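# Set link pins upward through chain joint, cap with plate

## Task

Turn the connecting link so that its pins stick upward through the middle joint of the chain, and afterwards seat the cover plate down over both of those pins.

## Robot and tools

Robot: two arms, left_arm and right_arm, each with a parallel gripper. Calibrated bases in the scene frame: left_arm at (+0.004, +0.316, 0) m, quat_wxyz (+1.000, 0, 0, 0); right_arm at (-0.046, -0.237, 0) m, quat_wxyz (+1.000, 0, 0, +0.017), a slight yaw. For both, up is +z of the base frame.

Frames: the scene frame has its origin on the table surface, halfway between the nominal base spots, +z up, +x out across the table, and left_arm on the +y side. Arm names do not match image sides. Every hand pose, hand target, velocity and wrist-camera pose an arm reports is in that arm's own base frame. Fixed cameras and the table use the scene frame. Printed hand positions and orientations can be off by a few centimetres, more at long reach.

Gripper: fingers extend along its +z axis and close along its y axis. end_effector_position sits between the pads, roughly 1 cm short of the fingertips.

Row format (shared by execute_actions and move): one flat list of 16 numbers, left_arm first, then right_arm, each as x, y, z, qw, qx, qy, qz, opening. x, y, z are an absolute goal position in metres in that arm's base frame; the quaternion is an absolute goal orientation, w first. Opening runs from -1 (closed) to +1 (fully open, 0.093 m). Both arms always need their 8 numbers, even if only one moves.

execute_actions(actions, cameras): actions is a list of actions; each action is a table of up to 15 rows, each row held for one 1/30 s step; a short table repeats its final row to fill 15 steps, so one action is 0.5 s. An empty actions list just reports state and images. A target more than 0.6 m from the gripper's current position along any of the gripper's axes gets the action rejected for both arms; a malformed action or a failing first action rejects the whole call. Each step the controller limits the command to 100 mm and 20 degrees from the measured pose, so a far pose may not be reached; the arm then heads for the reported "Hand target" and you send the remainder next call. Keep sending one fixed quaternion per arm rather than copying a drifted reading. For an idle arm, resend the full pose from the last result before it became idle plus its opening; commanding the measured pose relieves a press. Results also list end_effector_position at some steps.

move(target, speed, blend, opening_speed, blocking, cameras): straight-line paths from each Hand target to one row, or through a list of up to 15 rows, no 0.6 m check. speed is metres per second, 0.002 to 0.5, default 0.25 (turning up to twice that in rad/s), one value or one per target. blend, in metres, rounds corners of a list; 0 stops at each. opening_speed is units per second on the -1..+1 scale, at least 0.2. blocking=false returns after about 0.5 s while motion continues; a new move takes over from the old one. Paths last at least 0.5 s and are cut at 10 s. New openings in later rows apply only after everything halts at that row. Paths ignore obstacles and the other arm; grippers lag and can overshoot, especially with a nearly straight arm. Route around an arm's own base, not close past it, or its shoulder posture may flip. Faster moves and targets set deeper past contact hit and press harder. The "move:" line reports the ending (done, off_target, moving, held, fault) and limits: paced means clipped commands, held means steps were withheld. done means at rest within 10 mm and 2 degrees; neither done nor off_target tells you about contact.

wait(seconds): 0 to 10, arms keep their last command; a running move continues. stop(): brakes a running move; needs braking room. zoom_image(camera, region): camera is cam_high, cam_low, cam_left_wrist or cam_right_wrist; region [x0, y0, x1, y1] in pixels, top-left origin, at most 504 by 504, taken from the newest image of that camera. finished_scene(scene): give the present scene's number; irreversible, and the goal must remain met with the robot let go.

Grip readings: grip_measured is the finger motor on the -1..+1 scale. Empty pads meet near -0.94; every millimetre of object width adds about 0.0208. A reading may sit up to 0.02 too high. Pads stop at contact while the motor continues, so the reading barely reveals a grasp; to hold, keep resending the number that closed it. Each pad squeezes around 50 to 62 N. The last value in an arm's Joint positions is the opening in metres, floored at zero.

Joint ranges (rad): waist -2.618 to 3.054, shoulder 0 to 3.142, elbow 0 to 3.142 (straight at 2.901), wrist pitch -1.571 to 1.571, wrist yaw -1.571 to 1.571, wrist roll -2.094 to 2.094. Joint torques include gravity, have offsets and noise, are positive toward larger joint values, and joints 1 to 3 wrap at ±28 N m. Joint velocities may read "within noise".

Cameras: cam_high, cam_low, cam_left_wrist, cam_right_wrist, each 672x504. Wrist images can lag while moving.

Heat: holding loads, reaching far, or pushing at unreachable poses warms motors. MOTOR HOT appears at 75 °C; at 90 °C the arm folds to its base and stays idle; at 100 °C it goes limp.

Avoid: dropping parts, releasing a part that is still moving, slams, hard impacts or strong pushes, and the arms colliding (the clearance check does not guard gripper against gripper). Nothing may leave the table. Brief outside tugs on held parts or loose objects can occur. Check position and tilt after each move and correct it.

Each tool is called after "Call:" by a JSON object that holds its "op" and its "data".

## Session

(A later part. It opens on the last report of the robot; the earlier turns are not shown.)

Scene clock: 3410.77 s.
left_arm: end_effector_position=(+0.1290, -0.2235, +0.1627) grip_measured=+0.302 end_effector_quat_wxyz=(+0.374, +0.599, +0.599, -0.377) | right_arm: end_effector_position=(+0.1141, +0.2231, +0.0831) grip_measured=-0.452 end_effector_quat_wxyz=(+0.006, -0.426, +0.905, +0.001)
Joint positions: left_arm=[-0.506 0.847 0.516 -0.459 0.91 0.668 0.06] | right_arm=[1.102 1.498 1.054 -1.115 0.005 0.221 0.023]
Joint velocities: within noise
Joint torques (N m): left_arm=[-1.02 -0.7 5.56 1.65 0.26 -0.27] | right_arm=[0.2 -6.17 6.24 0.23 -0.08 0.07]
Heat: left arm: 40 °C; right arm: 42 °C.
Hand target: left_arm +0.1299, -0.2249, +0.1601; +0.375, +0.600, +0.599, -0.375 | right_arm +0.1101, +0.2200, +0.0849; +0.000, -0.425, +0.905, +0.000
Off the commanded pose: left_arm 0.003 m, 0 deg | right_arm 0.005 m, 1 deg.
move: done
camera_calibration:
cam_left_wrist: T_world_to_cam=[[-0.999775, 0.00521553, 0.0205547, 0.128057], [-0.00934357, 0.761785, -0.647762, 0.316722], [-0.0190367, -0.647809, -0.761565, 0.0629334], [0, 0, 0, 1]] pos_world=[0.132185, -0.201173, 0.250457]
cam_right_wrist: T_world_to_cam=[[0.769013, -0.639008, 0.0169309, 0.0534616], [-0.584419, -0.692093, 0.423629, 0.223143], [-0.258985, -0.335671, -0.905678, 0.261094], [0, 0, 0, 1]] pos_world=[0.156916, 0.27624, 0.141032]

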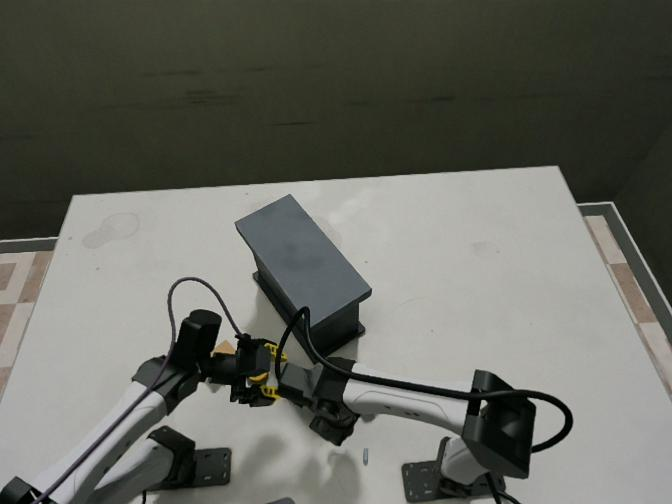

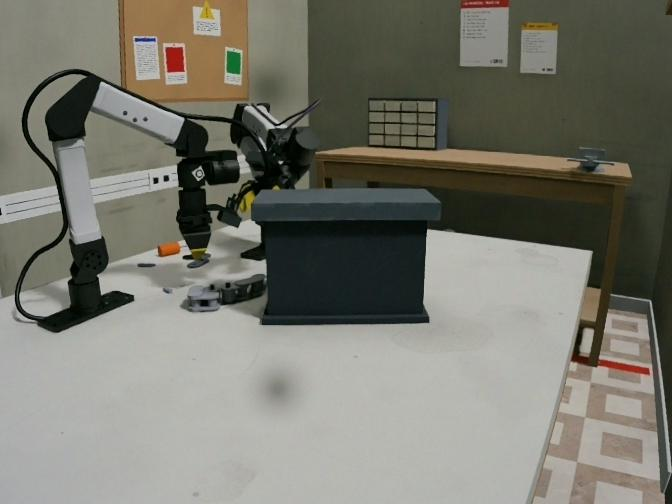

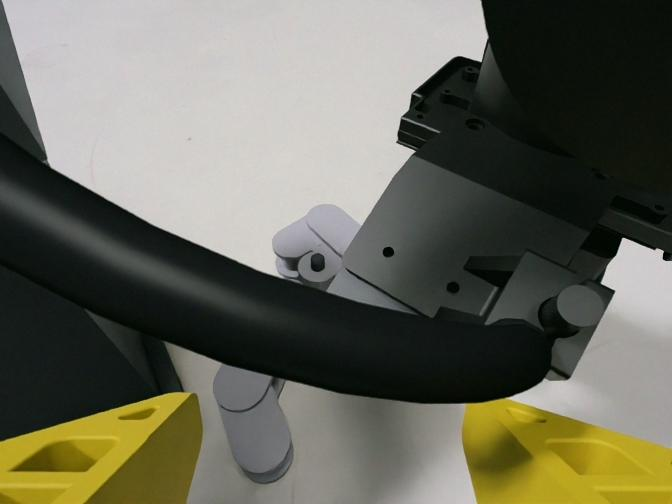

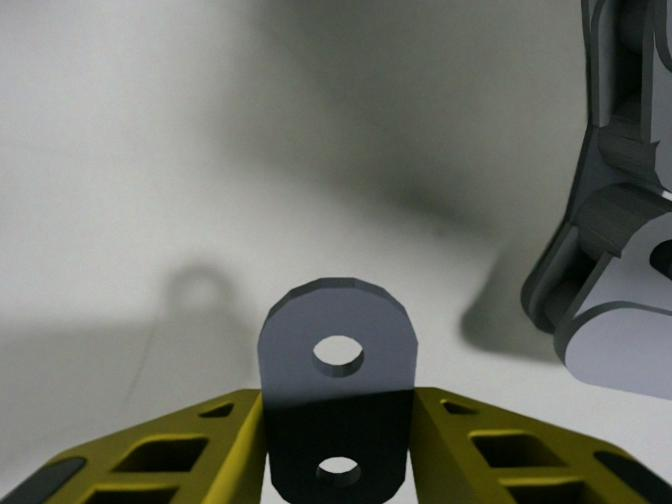

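Call:
{"op": "move", "data": {"target": [[0.11,-0.10,0.26,0.3748,0.5997,0.5997,-0.3749,0.3,0.110,0.220,0.085,0.0,-0.4250,0.9052,0,-0.6]], "speed": [0.08], "cameras": ["cam_right_wrist"]}}

Call:
{"op": "move", "data": {"target": [[0.11,-0.10,0.26,0.3748,0.5997,0.5997,-0.3749,0.3,0.100,0.215,0.0085,0.0,-0.4250,0.9052,0,-0.6]], "speed": [0.04], "cameras": ["cam_right_wrist"]}}

Scene clock: 3424.10 s.
left_arm: end_effector_position=(+0.1099, -0.1025, +0.2532) grip_measured=+0.302 end_effector_quat_wxyz=(+0.373, +0.569, +0.717, -0.150) | right_arm: end_effector_position=(+0.1140, +0.2230, +0.0831) grip_measured=-0.452 end_effector_quat_wxyz=(+0.006, -0.426, +0.905, +0.001)
Joint positions: left_arm=[0.107 0.699 1.104 -1.566 0.741 1.288 0.06] | right_arm=[1.102 1.498 1.054 -1.115 0.005 0.222 0.023]
Joint velocities: within noise
Joint torques (N m): left_arm=[-1.05 2.41 7.35 0.95 0.31 -0.31] | right_arm=[-0.02 -6.11 6.41 0.2 -0.1 0.09]
Heat: left arm: 40 °C; right arm: 42 °C.
Hand target: left_arm +0.1105, -0.1018, +0.2596; +0.375, +0.571, +0.716, -0.143 | right_arm +0.1101, +0.2200, +0.0849; +0.000, -0.425, +0.905, +0.000
Off the commanded pose: left_arm 0.007 m, 29 deg; orientation clipped | right_arm 0.005 m, 1 deg.
joint sent to its limit (left arm) — joint 4 (wrist pitch), lower limit. The joint targets are off in orientation, not in position.
move: off_target (left_arm); limits=paced
camera_calibration:
cam_right_wrist: T_world_to_cam=[[0.768288, -0.639877, 0.0170876, 0.0536838], [-0.58506, -0.69114, 0.424298, 0.222786], [-0.259689, -0.33598, -0.905361, 0.261138], [0, 0, 0, 1]] pos_world=[0.156913, 0.276065, 0.140979]
Images, in order (width x height): cam_right_wrist 672x504.

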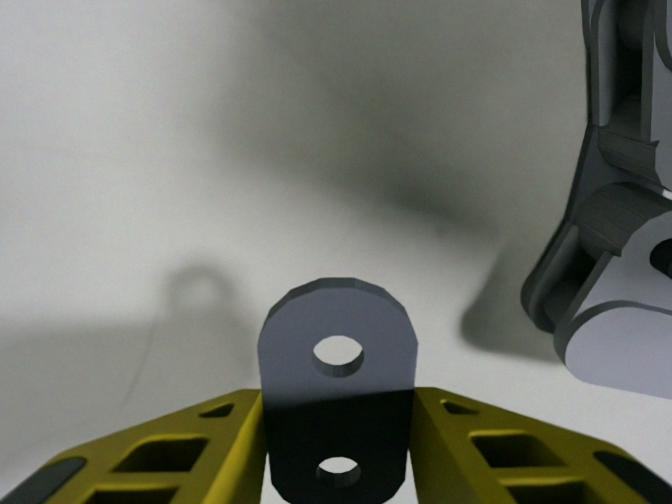

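Scene clock: 3431.13 s.
left_arm: end_effector_position=(+0.1100, -0.1022, +0.2529) grip_measured=+0.302 end_effector_quat_wxyz=(+0.372, +0.568, +0.719, -0.150) | right_arm: end_effector_position=(+0.1026, +0.2140, +0.0129) grip_measured=-0.452 end_effector_quat_wxyz=(+0.003, -0.425, +0.905, -0.001)
Joint positions: left_arm=[0.107 0.699 1.104 -1.566 0.739 1.284 0.06] | right_arm=[1.128 1.555 0.809 -0.822 0.005 0.25 0.023]
Joint velocities: within noise
Joint torques (N m): left_arm=[-1.2 2.45 7.42 0.95 0.32 -0.29] | right_arm=[0.12 -4.01 4.98 0.63 -0.04 0.06]
Heat: left arm: 39 °C; right arm: 42 °C.
Hand target: left_arm +0.1106, -0.1018, +0.2595; +0.374, +0.570, +0.717, -0.143 | right_arm +0.1000, +0.2148, +0.0086; +0.000, -0.425, +0.905, +0.000
Off the commanded pose: left_arm 0.007 m, 30 deg; orientation clipped | right_arm 0.005 m, 0 deg.
joint sent to its limit (left arm) — joint 4 (wrist pitch), lower limit. The joint targets are off in orientation, not in position.
move: off_target (left_arm); limits=paced
camera_calibration:
cam_right_wrist: T_world_to_cam=[[0.767125, -0.641228, 0.0185866, 0.0583385], [-0.584966, -0.687337, 0.430561, 0.238835], [-0.263312, -0.341167, -0.90237, 0.192998], [0, 0, 0, 1]] pos_world=[0.145776, 0.267413, 0.0702386]
Images, in order (width x height): cam_right_wrist 672x504.

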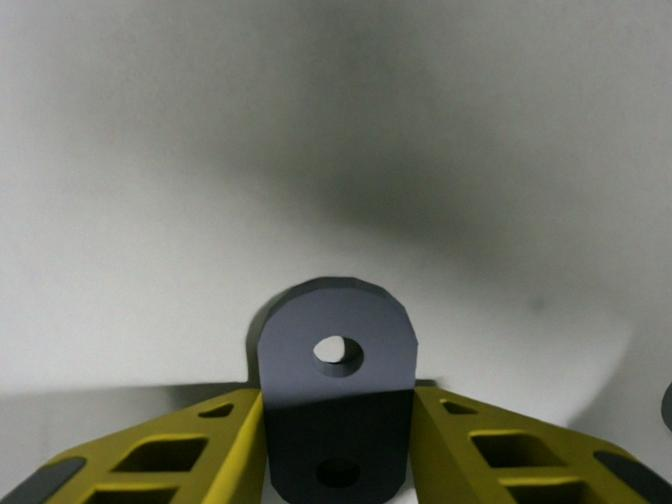

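Call:
{"op": "move", "data": {"target": [[0.11,-0.10,0.25,0.3720,0.568,0.719,-0.150,0.3,0.100,0.215,0.0062,0.0,-0.4250,0.9052,0,-0.6],[0.11,-0.10,0.25,0.3720,0.568,0.719,-0.150,0.3,0.100,0.215,0.0062,0.0,-0.4250,0.9052,0,0.1]], "speed": [0.02,0.02], "opening_speed": 0.5, "cameras": ["cam_right_wrist"]}}

Call:
{"op": "move", "data": {"target": [[0.11,-0.10,0.25,0.3720,0.568,0.719,-0.150,0.3,0.100,0.215,0.09,0.0,-0.4250,0.9052,0,0.1]], "speed": [0.06], "cameras": ["cam_right_wrist"]}}

Scene clock: 3442.23 s.
left_arm: end_effector_position=(+0.1109, -0.1012, +0.2529) grip_measured=+0.302 end_effector_quat_wxyz=(+0.373, +0.568, +0.718, -0.146) | right_arm: end_effector_position=(+0.1029, +0.2148, +0.0113) grip_measured=+0.099 end_effector_quat_wxyz=(+0.004, -0.425, +0.905, +0.000)
Joint positions: left_arm=[0.116 0.699 1.104 -1.566 0.738 1.294 0.06] | right_arm=[1.128 1.558 0.805 -0.811 0.005 0.25 0.05]
Joint velocities: within noise
Joint torques (N m): left_arm=[0.68 1.32 3.93 0.95 0.44 -0.09] | right_arm=[0.23 -4.16 4.79 0.65 -0.02 0.04]
Heat: left arm: 39 °C; right arm: 42 °C.
Hand target: left_arm +0.1102, -0.1006, +0.2499; +0.372, +0.567, +0.720, -0.147 | right_arm +0.1000, +0.2148, +0.0063; +0.000, -0.425, +0.905, +0.000
Off the commanded pose: left_arm 0.003 m, 1 deg | right_arm 0.006 m, 1 deg.
joint sent to its limit (left arm) — joint 4 (wrist pitch), lower limit. The joint targets still meet the commanded pose.
move: done
camera_calibration:
cam_right_wrist: T_world_to_cam=[[0.766851, -0.641583, 0.0176284, 0.0586932], [-0.58593, -0.688593, 0.427231, 0.240653], [-0.261965, -0.337951, -0.903971, 0.191114], [0, 0, 0, 1]] pos_world=[0.146062, 0.267956, 0.0689127]
Images, in order (width x height): cam_right_wrist 672x504.

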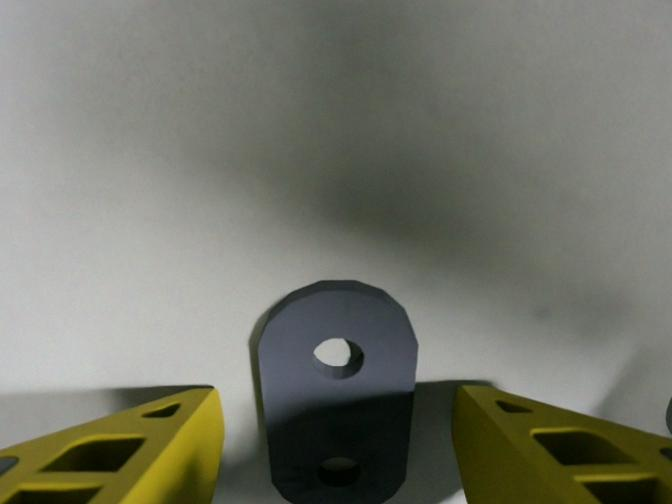

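Scene clock: 3444.30 s.
left_arm: end_effector_position=(+0.1109, -0.1012, +0.2529) grip_measured=+0.302 end_effector_quat_wxyz=(+0.373, +0.568, +0.718, -0.146) | right_arm: end_effector_position=(+0.1024, +0.2136, +0.0831) grip_measured=+0.099 end_effector_quat_wxyz=(-0.002, -0.425, +0.905, -0.005)
Joint positions: left_arm=[0.116 0.699 1.104 -1.566 0.738 1.294 0.06] | right_arm=[1.128 1.465 1.023 -1.138 0.005 0.25 0.05]
Joint velocities: within noise
Joint torques (N m): left_arm=[0.69 1.32 3.93 0.95 0.45 -0.09] | right_arm=[0.36 -6.24 7.79 0.18 -0.02 0.07]
Heat: left arm: 38 °C; right arm: 42 °C.
Hand target: left_arm +0.1102, -0.1006, +0.2499; +0.372, +0.567, +0.720, -0.147 | right_arm +0.1000, +0.2149, +0.0898; +0.000, -0.425, +0.905, +0.000
Off the commanded pose: left_arm 0.003 m, 1 deg | right_arm 0.007 m, 1 deg.
joint sent to its limit (left arm) — joint 4 (wrist pitch), lower limit. The joint targets still meet the commanded pose.
move: done
camera_calibration:
cam_right_wrist: T_world_to_cam=[[0.766989, -0.641291, 0.0217398, 0.0566732], [-0.582875, -0.682156, 0.441498, 0.205935], [-0.268299, -0.351296, -0.896999, 0.258375], [0, 0, 0, 1]] pos_world=[0.145889, 0.26759, 0.13961]
Images, in order (width x height): cam_right_wrist 672x504.

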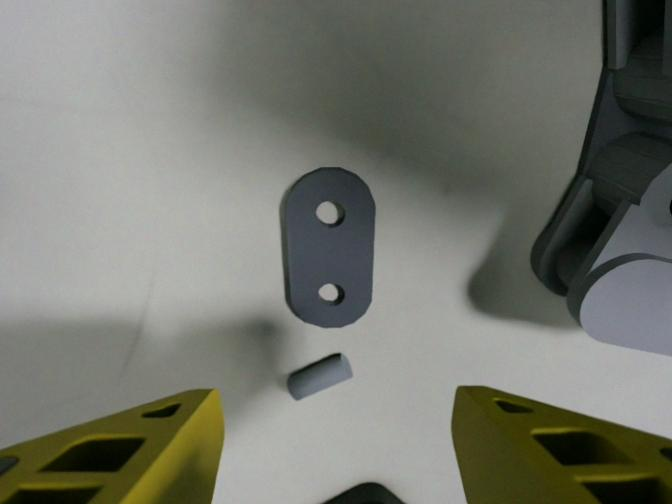

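Call:
{"op": "move", "data": {"target": [[0.11,-0.10,0.25,0.3720,0.568,0.719,-0.150,0.3,0.14,0.06,0.14,0.0,-0.1,0.995,0,0.1],[0.11,-0.10,0.25,0.3720,0.568,0.719,-0.150,0.3,0.15,-0.08,0.14,0.0,0.2,0.98,0,0.1]], "speed": [0.12,0.12], "cameras": ["cam_high"]}}

Scene clock: 3486.70 s.
left_arm: end_effector_position=(+0.1109, -0.1012, +0.2529) grip_measured=+0.302 end_effector_quat_wxyz=(+0.373, +0.568, +0.718, -0.146) | right_arm: end_effector_position=(+0.1431, -0.0760, +0.1369) grip_measured=+0.099 end_effector_quat_wxyz=(-0.013, +0.200, +0.980, +0.001)
Joint positions: left_arm=[0.116 0.699 1.104 -1.566 0.738 1.294 0.06] | right_arm=[-0.483 1.17 1.02 -1.446 0.005 -0.079 0.05]
Joint velocities: within noise
Joint torques (N m): left_arm=[0.69 1.31 3.95 0.95 0.44 -0.09] | right_arm=[-0.9 -1.52 8.2 0.56 -0.02 -0.04]
Heat: left arm: 37 °C; right arm: 43 °C.
Hand target: left_arm +0.1102, -0.1006, +0.2499; +0.372, +0.567, +0.720, -0.147 | right_arm +0.1499, -0.0800, +0.1401; +0.000, +0.200, +0.980, +0.000
Off the commanded pose: left_arm 0.003 m, 1 deg | right_arm 0.009 m, 2 deg.
joint sent to its limit (left arm) — joint 4 (wrist pitch), lower limit. The joint targets still meet the commanded pose.
move: done
Images, in order (width x height): cam_high 672x504.

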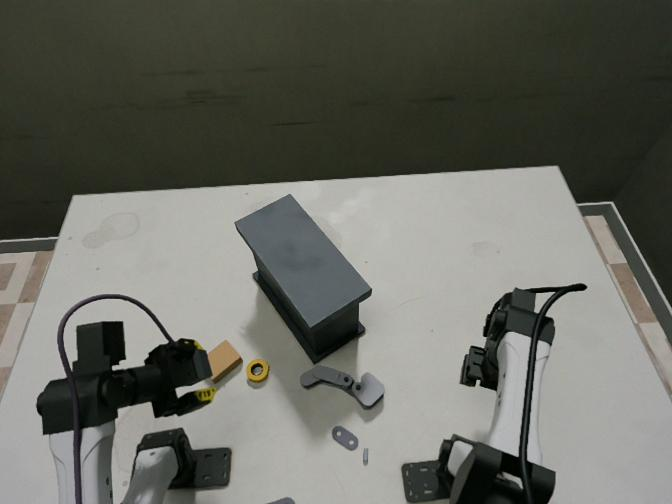

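Call:
{"op": "move", "data": {"target": [[0.10,-0.22,0.17,0,0.8988,0.4384,0,0.3,0.15,-0.08,0.14,0.0,0.2,0.98,0,0.1],[0.147,-0.362,0.12,0,0.8988,0.4384,0,0.3,0.15,-0.08,0.14,0.0,0.2,0.98,0,0.1]], "speed": [0.12,0.1], "cameras": ["cam_left_wrist","cam_high"]}}

Scene clock: 3507.73 s.
left_arm: end_effector_position=(+0.1451, -0.3550, +0.1167) grip_measured=+0.302 end_effector_quat_wxyz=(-0.008, +0.899, +0.438, -0.007) | right_arm: end_effector_position=(+0.1432, -0.0760, +0.1368) grip_measured=+0.099 end_effector_quat_wxyz=(-0.013, +0.200, +0.980, +0.001)
Joint positions: left_arm=[-1.177 2.023 1.815 -1.379 0.014 1.058 0.06] | right_arm=[-0.483 1.17 1.02 -1.445 0.005 -0.08 0.05]
Joint velocities: within noise
Joint torques (N m): left_arm=[-1.02 -9.18 8.14 0.26 -0.08 -0.27] | right_arm=[-0.81 -1.39 8.01 0.49 -0.08 -0.09]
Heat: left arm: 37 °C; right arm: 44 °C.
Hand target: left_arm +0.1469, -0.3619, +0.1200; +0.000, +0.899, +0.438, +0.000 | right_arm +0.1499, -0.0800, +0.1401; +0.000, +0.200, +0.980, +0.000
Off the commanded pose: left_arm 0.008 m, 1 deg | right_arm 0.008 m, 1 deg.
move: done
camera_calibration:
cam_left_wrist: T_world_to_cam=[[-0.796077, 0.604464, 0.0297437, 0.32788], [0.563806, 0.722875, 0.399468, 0.168061], [0.219963, 0.334777, -0.916264, 0.275295], [0, 0, 0, 1]] pos_world=[0.105709, -0.411841, 0.175356]
Images, in order (width x height): cam_high 672x504, cam_left_wrist 672x504.

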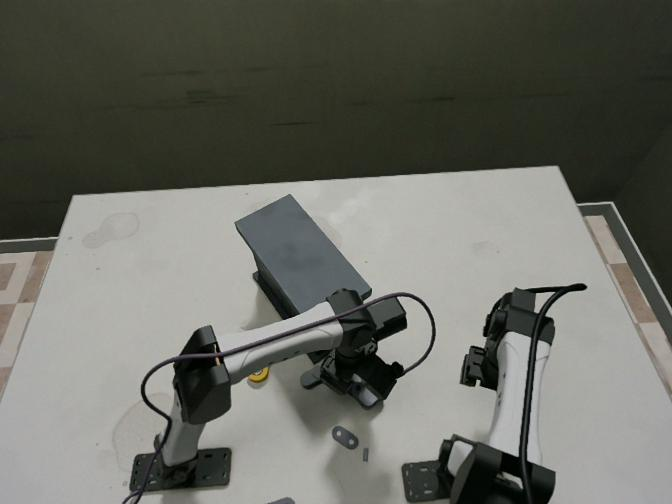

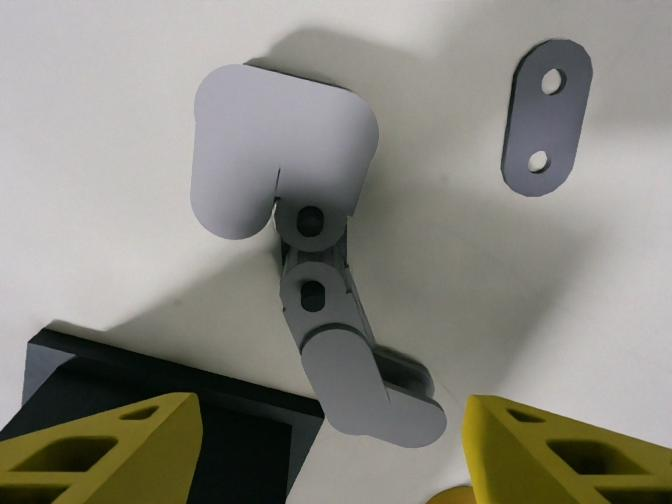

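Call:
{"op": "zoom_image", "data": {"camera": "cam_left_wrist", "region": [260, 180, 360, 330]}}

Scaled by 3.360 from the camera's 672x504 image, which has a finer 960x720 frame.

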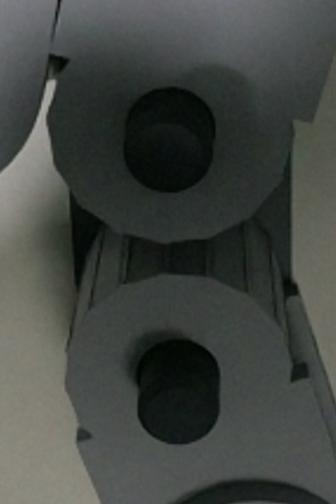

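Call:
{"op": "move", "data": {"target": [[0.149,-0.367,0.085,0,0.8949,0.4462,0,0.3,0.15,-0.08,0.14,0.0,0.2,0.98,0,0.1],[0.149,-0.367,0.06,0,0.8949,0.4462,0,0.3,0.15,-0.08,0.14,0.0,0.2,0.98,0,0.1]], "speed": [0.06,0.04], "cameras": ["cam_left_wrist"]}}

Call:
{"op": "zoom_image", "data": {"camera": "cam_left_wrist", "region": [230, 280, 430, 504]}}

Scene clock: 3537.27 s.
left_arm: end_effector_position=(+0.1496, -0.3659, +0.0673) grip_measured=+0.302 end_effector_quat_wxyz=(+0.003, +0.895, +0.446, -0.007) | right_arm: end_effector_position=(+0.1432, -0.0760, +0.1368) grip_measured=+0.099 end_effector_quat_wxyz=(-0.013, +0.200, +0.980, +0.001)
Joint positions: left_arm=[-1.177 2.06 1.673 -1.177 0.014 1.041 0.06] | right_arm=[-0.483 1.17 1.02 -1.445 0.005 -0.08 0.05]
Joint velocities: within noise
Joint torques (N m): left_arm=[-1.03 -9.47 4.82 0.49 -0.08 -0.27] | right_arm=[-0.96 -1.62 8.05 0.54 -0.09 -0.05]
Heat: left arm: 39 °C; right arm: 45 °C.
Hand target: left_arm +0.1489, -0.3669, +0.0602; +0.000, +0.895, +0.446, +0.000 | right_arm +0.1499, -0.0800, +0.1401; +0.000, +0.200, +0.980, +0.000
Off the commanded pose: left_arm 0.007 m, 1 deg | right_arm 0.008 m, 1 deg.
move: done
camera_calibration:
cam_left_wrist: T_world_to_cam=[[-0.80674, 0.590818, 0.0102418, 0.337426], [0.547507, 0.740855, 0.389062, 0.202853], [0.222277, 0.31948, -0.921154, 0.226974], [0, 0, 0, 1]] pos_world=[0.110701, -0.422156, 0.1267]
Images, in order (width x height): cam_left_wrist 672x504.

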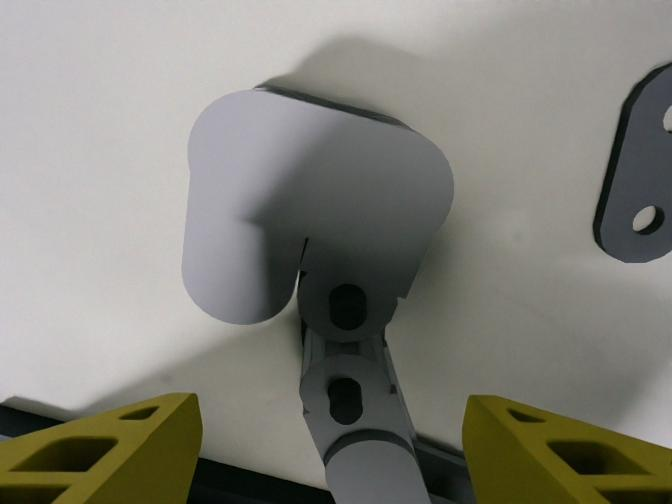

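Scaled by 2.250 from the camera's 672x504 image, which has a finer 960x720 frame.

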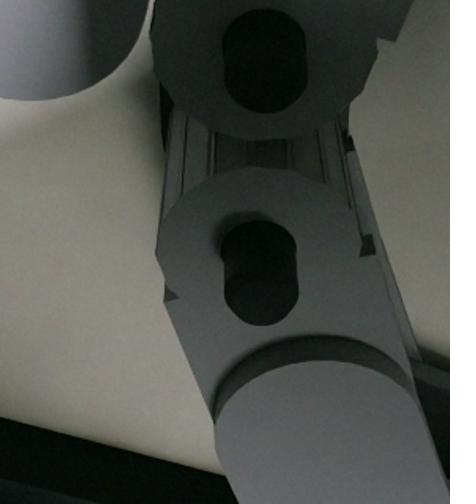

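Call:
{"op": "move", "data": {"target": [[0.149,-0.367,0.12,0,0.8949,0.4462,0,0.2,0.15,-0.08,0.14,0.0,0.2,0.98,0,0.1],[0.0445,-0.345,0.10,0,0.8910,0.4540,0,0.1,0.15,-0.08,0.14,0.0,0.2,0.98,0,0.1],[0.0445,-0.345,0.045,0,0.8910,0.4540,0,0.1,0.15,-0.08,0.14,0.0,0.2,0.98,0,0.1]], "speed": [0.08,0.1,0.06], "cameras": ["cam_left_wrist"]}}

Scene clock: 3571.67 s.
left_arm: end_effector_position=(+0.0437, -0.3438, +0.0449) grip_measured=+0.102 end_effector_quat_wxyz=(-0.008, +0.892, +0.452, -0.003) | right_arm: end_effector_position=(+0.1432, -0.0760, +0.1368) grip_measured=+0.099 end_effector_quat_wxyz=(-0.013, +0.200, +0.980, +0.001)
Joint positions: left_arm=[-1.439 1.914 1.373 -1.043 0.012 0.766 0.05] | right_arm=[-0.483 1.17 1.02 -1.445 0.005 -0.08 0.05]
Joint velocities: within noise
Joint torques (N m): left_arm=[-0.53 -10.14 4.57 0.43 -0.07 -0.28] | right_arm=[-1.06 -1.59 7.9 0.51 -0.08 -0.1]
Heat: left arm: 37 °C; right arm: 46 °C.
Hand target: left_arm +0.0446, -0.3449, +0.0451; +0.000, +0.891, +0.454, +0.000 | right_arm +0.1498, -0.0800, +0.1401; +0.000, +0.200, +0.980, +0.000
Off the commanded pose: left_arm 0.001 m, 1 deg | right_arm 0.008 m, 1 deg.
move: done; target 2's new opening was sent with left_arm's hand 0.014 m and 3 deg from that target
camera_calibration:
cam_left_wrist: T_world_to_cam=[[-0.814267, 0.579881, 0.0265851, 0.234993], [0.539162, 0.73853, 0.404818, 0.252083], [0.215113, 0.343964, -0.914011, 0.231246], [0, 0, 0, 1]] pos_world=[0.00568946, -0.401979, 0.103066]
Images, in order (width x height): cam_left_wrist 672x504.

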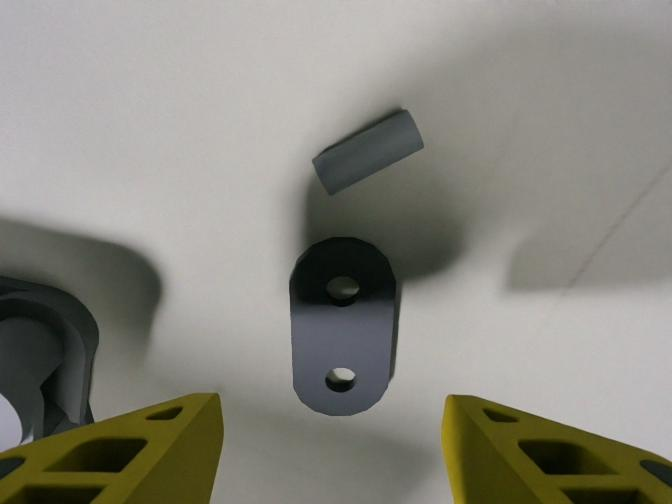

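Call:
{"op": "move", "data": {"target": [[0.0430,-0.3440,0.012,0,0.8910,0.4540,0,0.1,0.15,-0.08,0.14,0.0,0.2,0.98,0,0.1]], "speed": [0.03], "cameras": ["cam_left_wrist"]}}

Scene clock: 3586.37 s.
left_arm: end_effector_position=(+0.0437, -0.3444, +0.0185) grip_measured=+0.102 end_effector_quat_wxyz=(+0.001, +0.891, +0.453, -0.007) | right_arm: end_effector_position=(+0.1432, -0.0760, +0.1368) grip_measured=+0.099 end_effector_quat_wxyz=(-0.013, +0.200, +0.980, +0.001)
Joint positions: left_arm=[-1.439 1.933 1.288 -0.918 0.012 0.762 0.05] | right_arm=[-0.483 1.17 1.02 -1.445 0.005 -0.08 0.05]
Joint velocities: within noise
Joint torques (N m): left_arm=[-0.91 -8.03 4.52 0.5 -0.07 -0.29] | right_arm=[-0.87 -1.32 7.92 0.52 -0.08 -0.03]
Heat: left arm: 37 °C; right arm: 46 °C.
Hand target: left_arm +0.0431, -0.3439, +0.0121; +0.000, +0.891, +0.454, +0.000 | right_arm +0.1498, -0.0800, +0.1401; +0.000, +0.200, +0.980, +0.000
Off the commanded pose: left_arm 0.007 m, 1 deg | right_arm 0.008 m, 1 deg.
move: done
camera_calibration:
cam_left_wrist: T_world_to_cam=[[-0.816307, 0.577476, 0.0128355, 0.235577], [0.535547, 0.748337, 0.391383, 0.266907], [0.216409, 0.326362, -0.920138, 0.201289], [0, 0, 0, 1]] pos_world=[0.00580161, -0.401469, 0.0777269]
Images, in order (width x height): cam_left_wrist 672x504.

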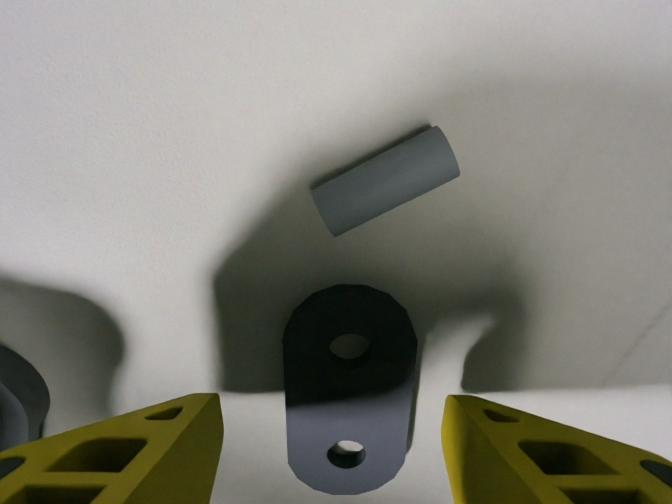

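Call:
{"op": "move", "data": {"target": [[0.0395,-0.3425,0.035,0,0.8910,0.4540,0,0.1,0.15,-0.08,0.14,0.0,0.2,0.98,0,0.1],[0.0395,-0.3425,0.010,0,0.8910,0.4540,0,0.1,0.15,-0.08,0.14,0.0,0.2,0.98,0,0.1]], "speed": [0.04,0.03], "cameras": ["cam_left_wrist"]}}

Scene clock: 3596.93 s.
left_arm: end_effector_position=(+0.0403, -0.3428, +0.0155) grip_measured=+0.102 end_effector_quat_wxyz=(+0.000, +0.891, +0.454, -0.006) | right_arm: end_effector_position=(+0.1432, -0.0760, +0.1368) grip_measured=+0.099 end_effector_quat_wxyz=(-0.013, +0.200, +0.980, +0.001)
Joint positions: left_arm=[-1.448 1.933 1.275 -0.908 0.012 0.752 0.05] | right_arm=[-0.483 1.17 1.02 -1.445 0.005 -0.08 0.05]
Joint velocities: within noise
Joint torques (N m): left_arm=[-0.99 -8.32 4.45 0.49 -0.07 -0.28] | right_arm=[-1.01 -1.59 8.23 0.49 -0.1 -0.03]
Heat: left arm: 38 °C; right arm: 46 °C.
Hand target: left_arm +0.0395, -0.3425, +0.0101; +0.000, +0.891, +0.454, +0.000 | right_arm +0.1498, -0.0800, +0.1401; +0.000, +0.200, +0.980, +0.000
Off the commanded pose: left_arm 0.006 m, 1 deg | right_arm 0.008 m, 1 deg.
move: done
camera_calibration:
cam_left_wrist: T_world_to_cam=[[-0.816741, 0.576816, 0.0147623, 0.231708], [0.535138, 0.747663, 0.393226, 0.268492], [0.215782, 0.329064, -0.919323, 0.199692], [0, 0, 0, 1]] pos_world=[0.00247496, -0.400105, 0.0745831]
Images, in order (width x height): cam_left_wrist 672x504.

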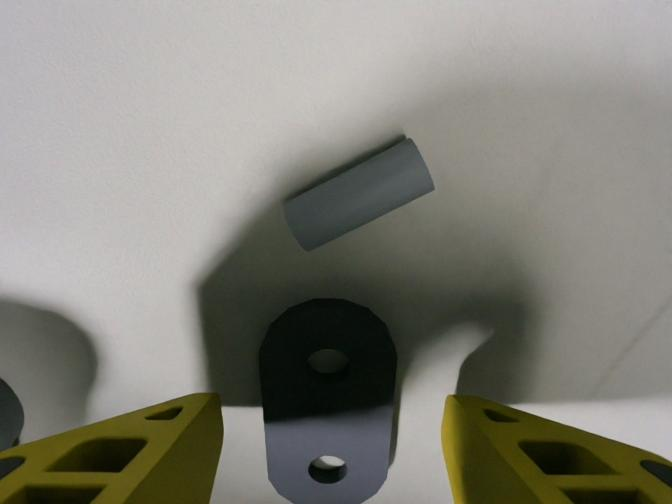

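Call:
{"op": "move", "data": {"target": [[0.0395,-0.3425,0.005,0,0.8910,0.4540,0,0.1,0.15,-0.08,0.14,0.0,0.2,0.98,0,0.1]], "speed": [0.015], "cameras": ["cam_left_wrist"]}}

Scene clock: 3602.27 s.
left_arm: end_effector_position=(+0.0404, -0.3436, +0.0131) grip_measured=+0.102 end_effector_quat_wxyz=(+0.004, +0.891, +0.454, -0.008) | right_arm: end_effector_position=(+0.1432, -0.0760, +0.1368) grip_measured=+0.099 end_effector_quat_wxyz=(-0.013, +0.200, +0.980, +0.001)
Joint positions: left_arm=[-1.448 1.933 1.264 -0.89 0.012 0.752 0.05] | right_arm=[-0.483 1.17 1.02 -1.445 0.005 -0.08 0.05]
Joint velocities: within noise
Joint torques (N m): left_arm=[-0.98 -7.54 4.41 0.52 -0.07 -0.27] | right_arm=[-0.99 -1.48 8.25 0.52 -0.09 -0.05]
Heat: left arm: 38 °C; right arm: 46 °C.
Hand target: left_arm +0.0395, -0.3423, +0.0052; +0.000, +0.891, +0.454, +0.000 | right_arm +0.1498, -0.0800, +0.1401; +0.000, +0.200, +0.980, +0.000
Off the commanded pose: left_arm 0.008 m, 1 deg | right_arm 0.008 m, 1 deg.
move: done
camera_calibration:
cam_left_wrist: T_world_to_cam=[[-0.816752, 0.576908, 0.00963013, 0.232367], [0.534773, 0.750621, 0.388054, 0.271044], [0.216643, 0.322094, -0.921586, 0.195363], [0, 0, 0, 1]] pos_world=[0.0025153, -0.400432, 0.0726265]
Images, in order (width x height): cam_left_wrist 672x504.

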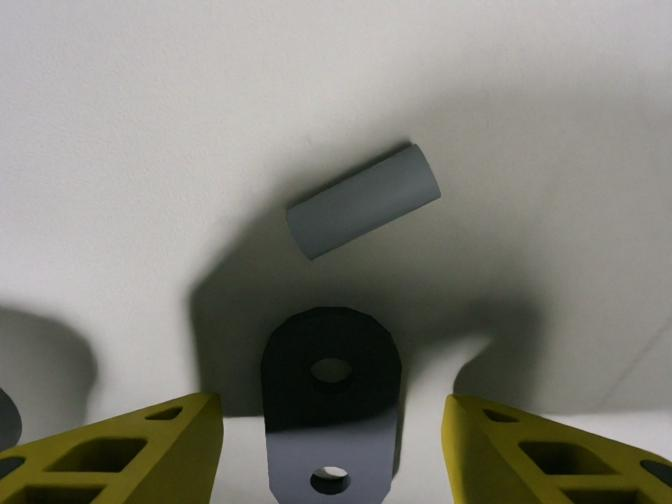

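Call:
{"op": "move", "data": {"target": [[0.0395,-0.3425,0.001,0,0.8910,0.4540,0,0.1,0.15,-0.08,0.14,0.0,0.2,0.98,0,0.1]], "speed": [0.015], "cameras": ["cam_left_wrist"]}}

Scene clock: 3608.17 s.
left_arm: end_effector_position=(+0.0404, -0.3435, +0.0093) grip_measured=+0.102 end_effector_quat_wxyz=(+0.002, +0.891, +0.454, -0.007) | right_arm: end_effector_position=(+0.1432, -0.0760, +0.1368) grip_measured=+0.099 end_effector_quat_wxyz=(-0.013, +0.200, +0.980, +0.001)
Joint positions: left_arm=[-1.448 1.941 1.259 -0.879 0.012 0.752 0.05] | right_arm=[-0.483 1.17 1.02 -1.445 0.005 -0.08 0.05]
Joint velocities: within noise
Joint torques (N m): left_arm=[-0.96 -7.69 4.19 0.55 -0.07 -0.27] | right_arm=[-0.84 -1.59 8.23 0.53 -0.05 -0.08]
Heat: left arm: 38 °C; right arm: 46 °C.
Hand target: left_arm +0.0395, -0.3423, +0.0011; +0.000, +0.891, +0.454, +0.000 | right_arm +0.1498, -0.0800, +0.1401; +0.000, +0.200, +0.980, +0.000
Off the commanded pose: left_arm 0.008 m, 1 deg | right_arm 0.008 m, 1 deg.
move: done
camera_calibration:
cam_left_wrist: T_world_to_cam=[[-0.816969, 0.576569, 0.0114321, 0.232217], [0.534616, 0.749793, 0.389868, 0.272168], [0.216214, 0.324622, -0.9208, 0.192695], [0, 0, 0, 1]] pos_world=[0.00254532, -0.400512, 0.0686694]
Images, in order (width x height): cam_left_wrist 672x504.

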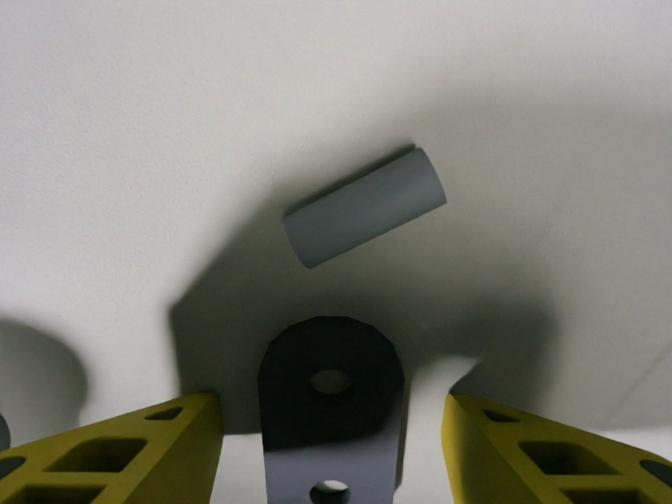

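Call:
{"op": "move", "data": {"target": [[0.0395,-0.3425,0.004,0,0.8910,0.4540,0,0.1,0.15,-0.08,0.14,0.0,0.2,0.98,0,0.1],[0.0395,-0.3425,0.004,0,0.8910,0.4540,0,-0.6,0.15,-0.08,0.14,0.0,0.2,0.98,0,0.1]], "speed": [0.015,0.015], "opening_speed": 0.4, "cameras": ["cam_left_wrist"]}}

Call:
{"op": "zoom_image", "data": {"camera": "cam_left_wrist", "region": [240, 290, 430, 504]}}

Scene clock: 3615.90 s.
left_arm: end_effector_position=(+0.0409, -0.3443, +0.0093) grip_measured=-0.453 end_effector_quat_wxyz=(+0.004, +0.891, +0.454, -0.007) | right_arm: end_effector_position=(+0.1432, -0.0760, +0.1368) grip_measured=+0.099 end_effector_quat_wxyz=(-0.013, +0.200, +0.980, +0.001)
Joint positions: left_arm=[-1.448 1.941 1.259 -0.876 0.01 0.752 0.023] | right_arm=[-0.483 1.17 1.02 -1.445 0.005 -0.08 0.05]
Joint velocities: within noise
Joint torques (N m): left_arm=[-0.96 -8.18 4.68 0.41 -0.05 -0.27] | right_arm=[-0.92 -1.52 8.23 0.54 -0.06 -0.06]
Heat: left arm: 38 °C; right arm: 46 °C.
Hand target: left_arm +0.0396, -0.3424, +0.0041; +0.000, +0.891, +0.454, +0.000 | right_arm +0.1498, -0.0800, +0.1401; +0.000, +0.200, +0.980, +0.000
Off the commanded pose: left_arm 0.006 m, 1 deg | right_arm 0.008 m, 1 deg.
move: done
camera_calibration:
cam_left_wrist: T_world_to_cam=[[-0.817003, 0.576582, 0.00771196, 0.233055], [0.533699, 0.751039, 0.388723, 0.273008], [0.218339, 0.321703, -0.921323, 0.191778], [0, 0, 0, 1]] pos_world=[0.00282984, -0.40111, 0.0687679]
Images, in order (width x height): cam_left_wrist 672x504.

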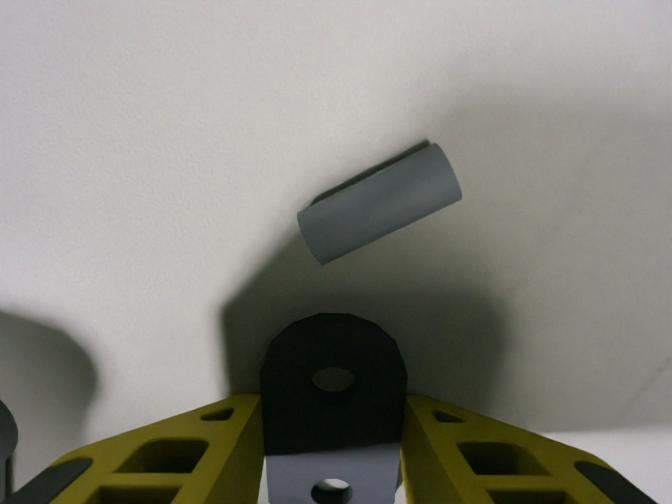

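Scaled by 2.355 from the camera's 672x504 image, which has a finer 960x720 frame.

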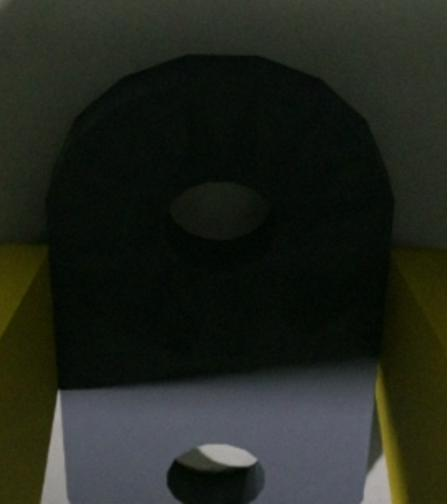

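Call:
{"op": "move", "data": {"target": [[0.0395,-0.3425,0.10,0,0.8910,0.4540,0,-0.6,0.15,-0.08,0.14,0.0,0.2,0.98,0,0.1],[0.1451,-0.3661,0.10,0,0.8922,0.4517,0,-0.6,0.15,-0.08,0.14,0.0,0.2,0.98,0,0.1],[0.1451,-0.3661,0.055,0,0.8922,0.4517,0,-0.6,0.15,-0.08,0.14,0.0,0.2,0.98,0,0.1]], "speed": [0.07,0.1,0.05], "cameras": ["cam_left_wrist","cam_low"]}}

Call:
{"op": "zoom_image", "data": {"camera": "cam_left_wrist", "region": [240, 290, 430, 504]}}

Scene clock: 3648.53 s.
left_arm: end_effector_position=(+0.1425, -0.3661, +0.0613) grip_measured=-0.453 end_effector_quat_wxyz=(+0.002, +0.891, +0.455, -0.005) | right_arm: end_effector_position=(+0.1432, -0.0760, +0.1368) grip_measured=+0.099 end_effector_quat_wxyz=(-0.013, +0.200, +0.980, +0.001)
Joint positions: left_arm=[-1.196 2.057 1.644 -1.154 0.009 1.002 0.023] | right_arm=[-0.483 1.17 1.02 -1.445 0.005 -0.08 0.05]
Joint velocities: within noise
Joint torques (N m): left_arm=[0.09 -9.58 4.89 0.43 -0.03 -0.07] | right_arm=[-0.83 -1.52 8.02 0.6 -0.04 -0.11]
Heat: left arm: 39 °C; right arm: 46 °C.
Hand target: left_arm +0.1451, -0.3660, +0.0550; +0.000, +0.892, +0.452, +0.000 | right_arm +0.1498, -0.0800, +0.1401; +0.000, +0.200, +0.980, +0.000
Off the commanded pose: left_arm 0.007 m, 1 deg | right_arm 0.008 m, 1 deg.
move: done
camera_calibration:
cam_left_wrist: T_world_to_cam=[[-0.818347, 0.574631, 0.0103492, 0.32756], [0.531442, 0.74974, 0.394283, 0.21443], [0.218808, 0.32816, -0.918931, 0.226669], [0, 0, 0, 1]] pos_world=[0.104504, -0.423376, 0.120357]
Images, in order (width x height): cam_low 672x504, cam_left_wrist 672x504.

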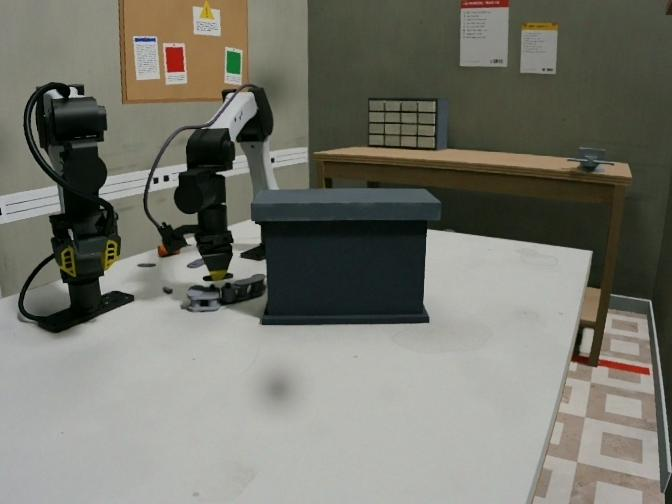

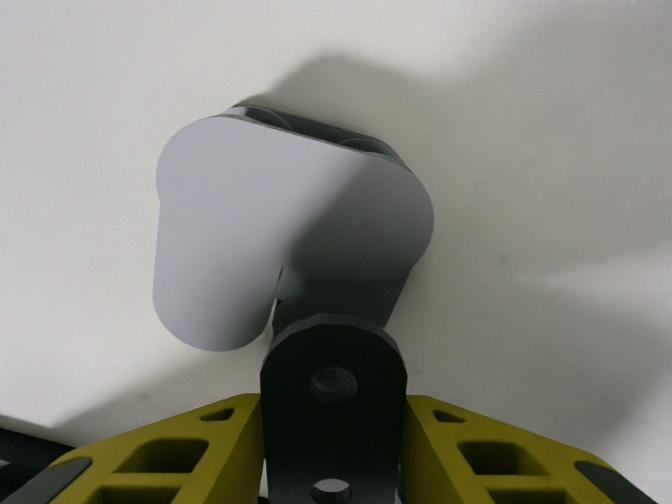

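Scaled by 2.355 from the camera's 672x504 image, which has a finer 960x720 frame.

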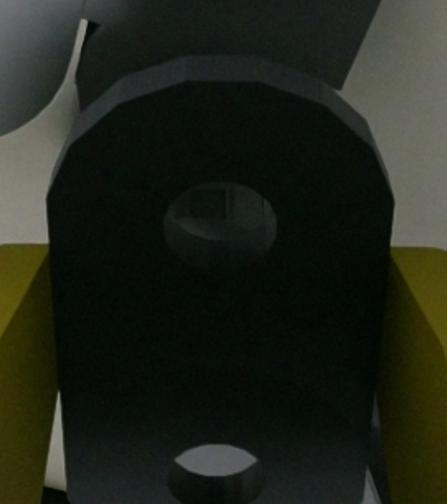

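Call:
{"op": "move", "data": {"target": [[0.1485,-0.3650,0.075,0,0.8922,0.4517,0,-0.6,0.15,-0.08,0.14,0.0,0.2,0.98,0,0.1],[0.1485,-0.3650,0.054,0,0.8922,0.4517,0,-0.6,0.15,-0.08,0.14,0.0,0.2,0.98,0,0.1]], "speed": [0.04,0.04], "cameras": ["cam_left_wrist"]}}

Call:
{"op": "zoom_image", "data": {"camera": "cam_left_wrist", "region": [240, 290, 430, 504]}}

Scene clock: 3660.53 s.
left_arm: end_effector_position=(+0.1426, -0.3664, +0.0610) grip_measured=-0.453 end_effector_quat_wxyz=(+0.003, +0.893, +0.451, -0.005) | right_arm: end_effector_position=(+0.1432, -0.0760, +0.1368) grip_measured=+0.099 end_effector_quat_wxyz=(-0.013, +0.200, +0.980, +0.001)
Joint positions: left_arm=[-1.196 2.057 1.643 -1.151 0.009 1.01 0.023] | right_arm=[-0.483 1.17 1.02 -1.445 0.005 -0.08 0.05]
Joint velocities: within noise
Joint torques (N m): left_arm=[0.99 -9.44 4.83 0.47 -0.03 -0.07] | right_arm=[-0.76 -1.57 8.1 0.5 -0.03 -0.03]
Heat: left arm: 40 °C; right arm: 46 °C.
Hand target: left_arm +0.1484, -0.3648, +0.0541; +0.000, +0.892, +0.452, +0.000 | right_arm +0.1498, -0.0800, +0.1401; +0.000, +0.200, +0.980, +0.000
Off the commanded pose: left_arm 0.009 m, 1 deg | right_arm 0.008 m, 1 deg.
move: done
camera_calibration:
cam_left_wrist: T_world_to_cam=[[-0.813281, 0.581806, 0.00866004, 0.329917], [0.537699, 0.745772, 0.393325, 0.212461], [0.22238, 0.32454, -0.919359, 0.224693], [0, 0, 0, 1]] pos_world=[0.104108, -0.423317, 0.12015]
Images, in order (width x height): cam_left_wrist 672x504.

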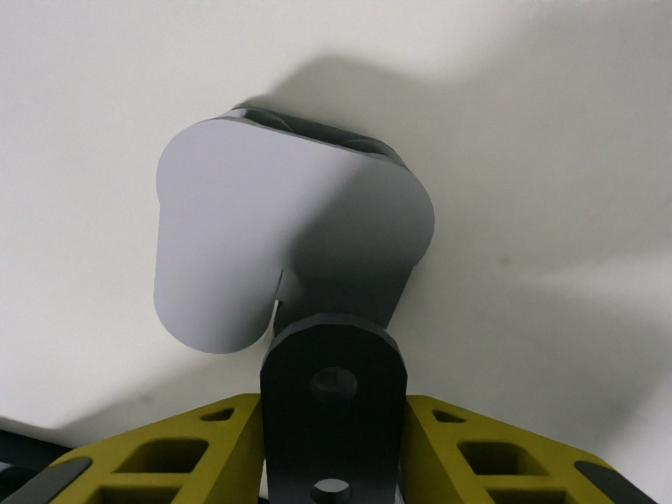

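Scaled by 2.355 from the camera's 672x504 image, which has a finer 960x720 frame.

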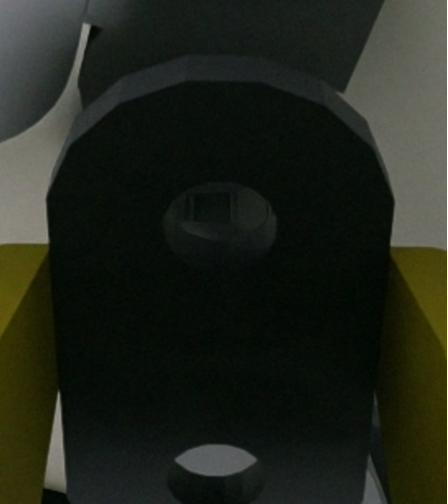

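Call:
{"op": "move", "data": {"target": [[0.1525,-0.3645,0.070,0,0.8922,0.4517,0,-0.6,0.15,-0.08,0.14,0.0,0.2,0.98,0,0.1],[0.1525,-0.3645,0.053,0,0.8922,0.4517,0,-0.6,0.15,-0.08,0.14,0.0,0.2,0.98,0,0.1]], "speed": [0.04,0.04], "cameras": ["cam_left_wrist"]}}

Call:
{"op": "zoom_image", "data": {"camera": "cam_left_wrist", "region": [240, 290, 430, 504]}}

Scene clock: 3672.93 s.
left_arm: end_effector_position=(+0.1483, -0.3665, +0.0626) grip_measured=-0.453 end_effector_quat_wxyz=(+0.007, +0.892, +0.452, -0.005) | right_arm: end_effector_position=(+0.1432, -0.0760, +0.1368) grip_measured=+0.099 end_effector_quat_wxyz=(-0.013, +0.200, +0.980, +0.001)
Joint positions: left_arm=[-1.182 2.057 1.649 -1.15 0.009 1.02 0.023] | right_arm=[-0.483 1.17 1.02 -1.445 0.005 -0.08 0.05]
Joint velocities: within noise
Joint torques (N m): left_arm=[0.59 -8.96 4.57 0.53 -0.03 -0.06] | right_arm=[-1.07 -1.42 8.09 0.6 -0.08 -0.06]
Heat: left arm: 41 °C; right arm: 47 °C.
Hand target: left_arm +0.1522, -0.3643, +0.0531; +0.000, +0.892, +0.452, +0.000 | right_arm +0.1498, -0.0800, +0.1401; +0.000, +0.200, +0.980, +0.000
Off the commanded pose: left_arm 0.011 m, 1 deg | right_arm 0.008 m, 1 deg.
move: off_target (left_arm)
camera_calibration:
cam_left_wrist: T_world_to_cam=[[-0.815291, 0.579048, 0.00210536, 0.334243], [0.533968, 0.750402, 0.389583, 0.21127], [0.224008, 0.318748, -0.920989, 0.222676], [0, 0, 0, 1]] pos_world=[0.109812, -0.423058, 0.122071]
Images, in order (width x height): cam_left_wrist 672x504.

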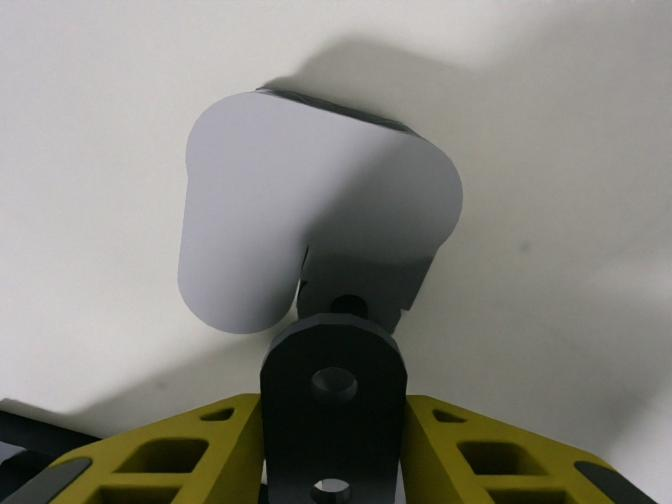

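Scaled by 2.355 from the camera's 672x504 image, which has a finer 960x720 frame.

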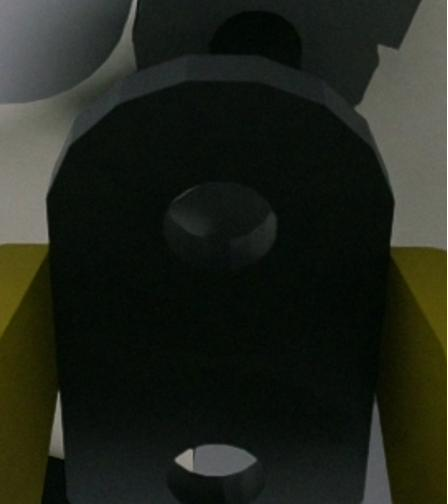

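Call:
{"op": "move", "data": {"target": [[0.1440,-0.3668,0.070,0,0.8922,0.4517,0,-0.6,0.15,-0.08,0.14,0.0,0.2,0.98,0,0.1],[0.1440,-0.3668,0.048,0,0.8922,0.4517,0,-0.6,0.15,-0.08,0.14,0.0,0.2,0.98,0,0.1]], "speed": [0.04,0.04], "cameras": ["cam_left_wrist"]}}

Call:
{"op": "zoom_image", "data": {"camera": "cam_left_wrist", "region": [240, 290, 430, 504]}}

Scene clock: 3695.07 s.
left_arm: end_effector_position=(+0.1449, -0.3657, +0.0548) grip_measured=-0.453 end_effector_quat_wxyz=(+0.003, +0.893, +0.451, -0.005) | right_arm: end_effector_position=(+0.1432, -0.0760, +0.1368) grip_measured=+0.099 end_effector_quat_wxyz=(-0.013, +0.200, +0.980, +0.001)
Joint positions: left_arm=[-1.19 2.062 1.626 -1.129 0.009 1.017 0.023] | right_arm=[-0.483 1.17 1.02 -1.445 0.005 -0.08 0.05]
Joint velocities: within noise
Joint torques (N m): left_arm=[-0.9 -9.5 4.83 0.51 -0.03 -0.27] | right_arm=[-0.84 -1.37 8.16 0.54 -0.05 -0.05]
Heat: left arm: 41 °C; right arm: 47 °C.
Hand target: left_arm +0.1439, -0.3667, +0.0480; +0.000, +0.892, +0.452, +0.000 | right_arm +0.1498, -0.0800, +0.1401; +0.000, +0.200, +0.980, +0.000
Off the commanded pose: left_arm 0.007 m, 1 deg | right_arm 0.008 m, 1 deg.
move: done
camera_calibration:
cam_left_wrist: T_world_to_cam=[[-0.813281, 0.581803, 0.0089137, 0.331355], [0.537733, 0.745648, 0.393514, 0.213054], [0.222301, 0.324831, -0.919275, 0.218309], [0, 0, 0, 1]] pos_world=[0.106388, -0.42256, 0.113893]
Images, in order (width x height): cam_left_wrist 672x504.

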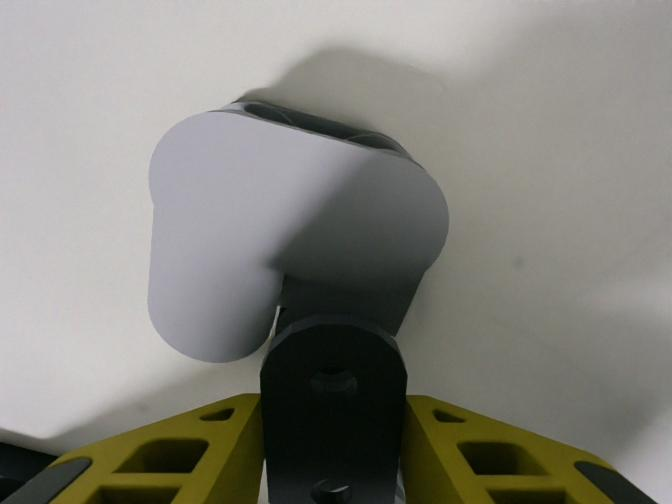

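Scaled by 2.355 from the camera's 672x504 image, which has a finer 960x720 frame.

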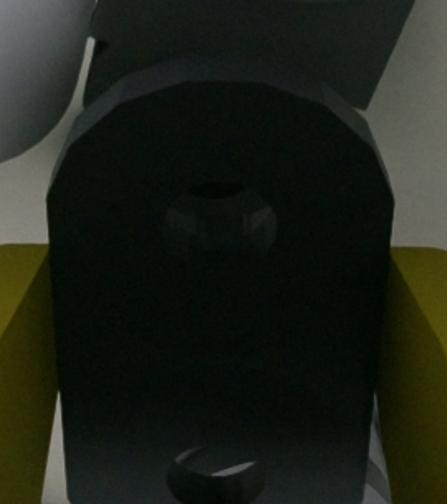

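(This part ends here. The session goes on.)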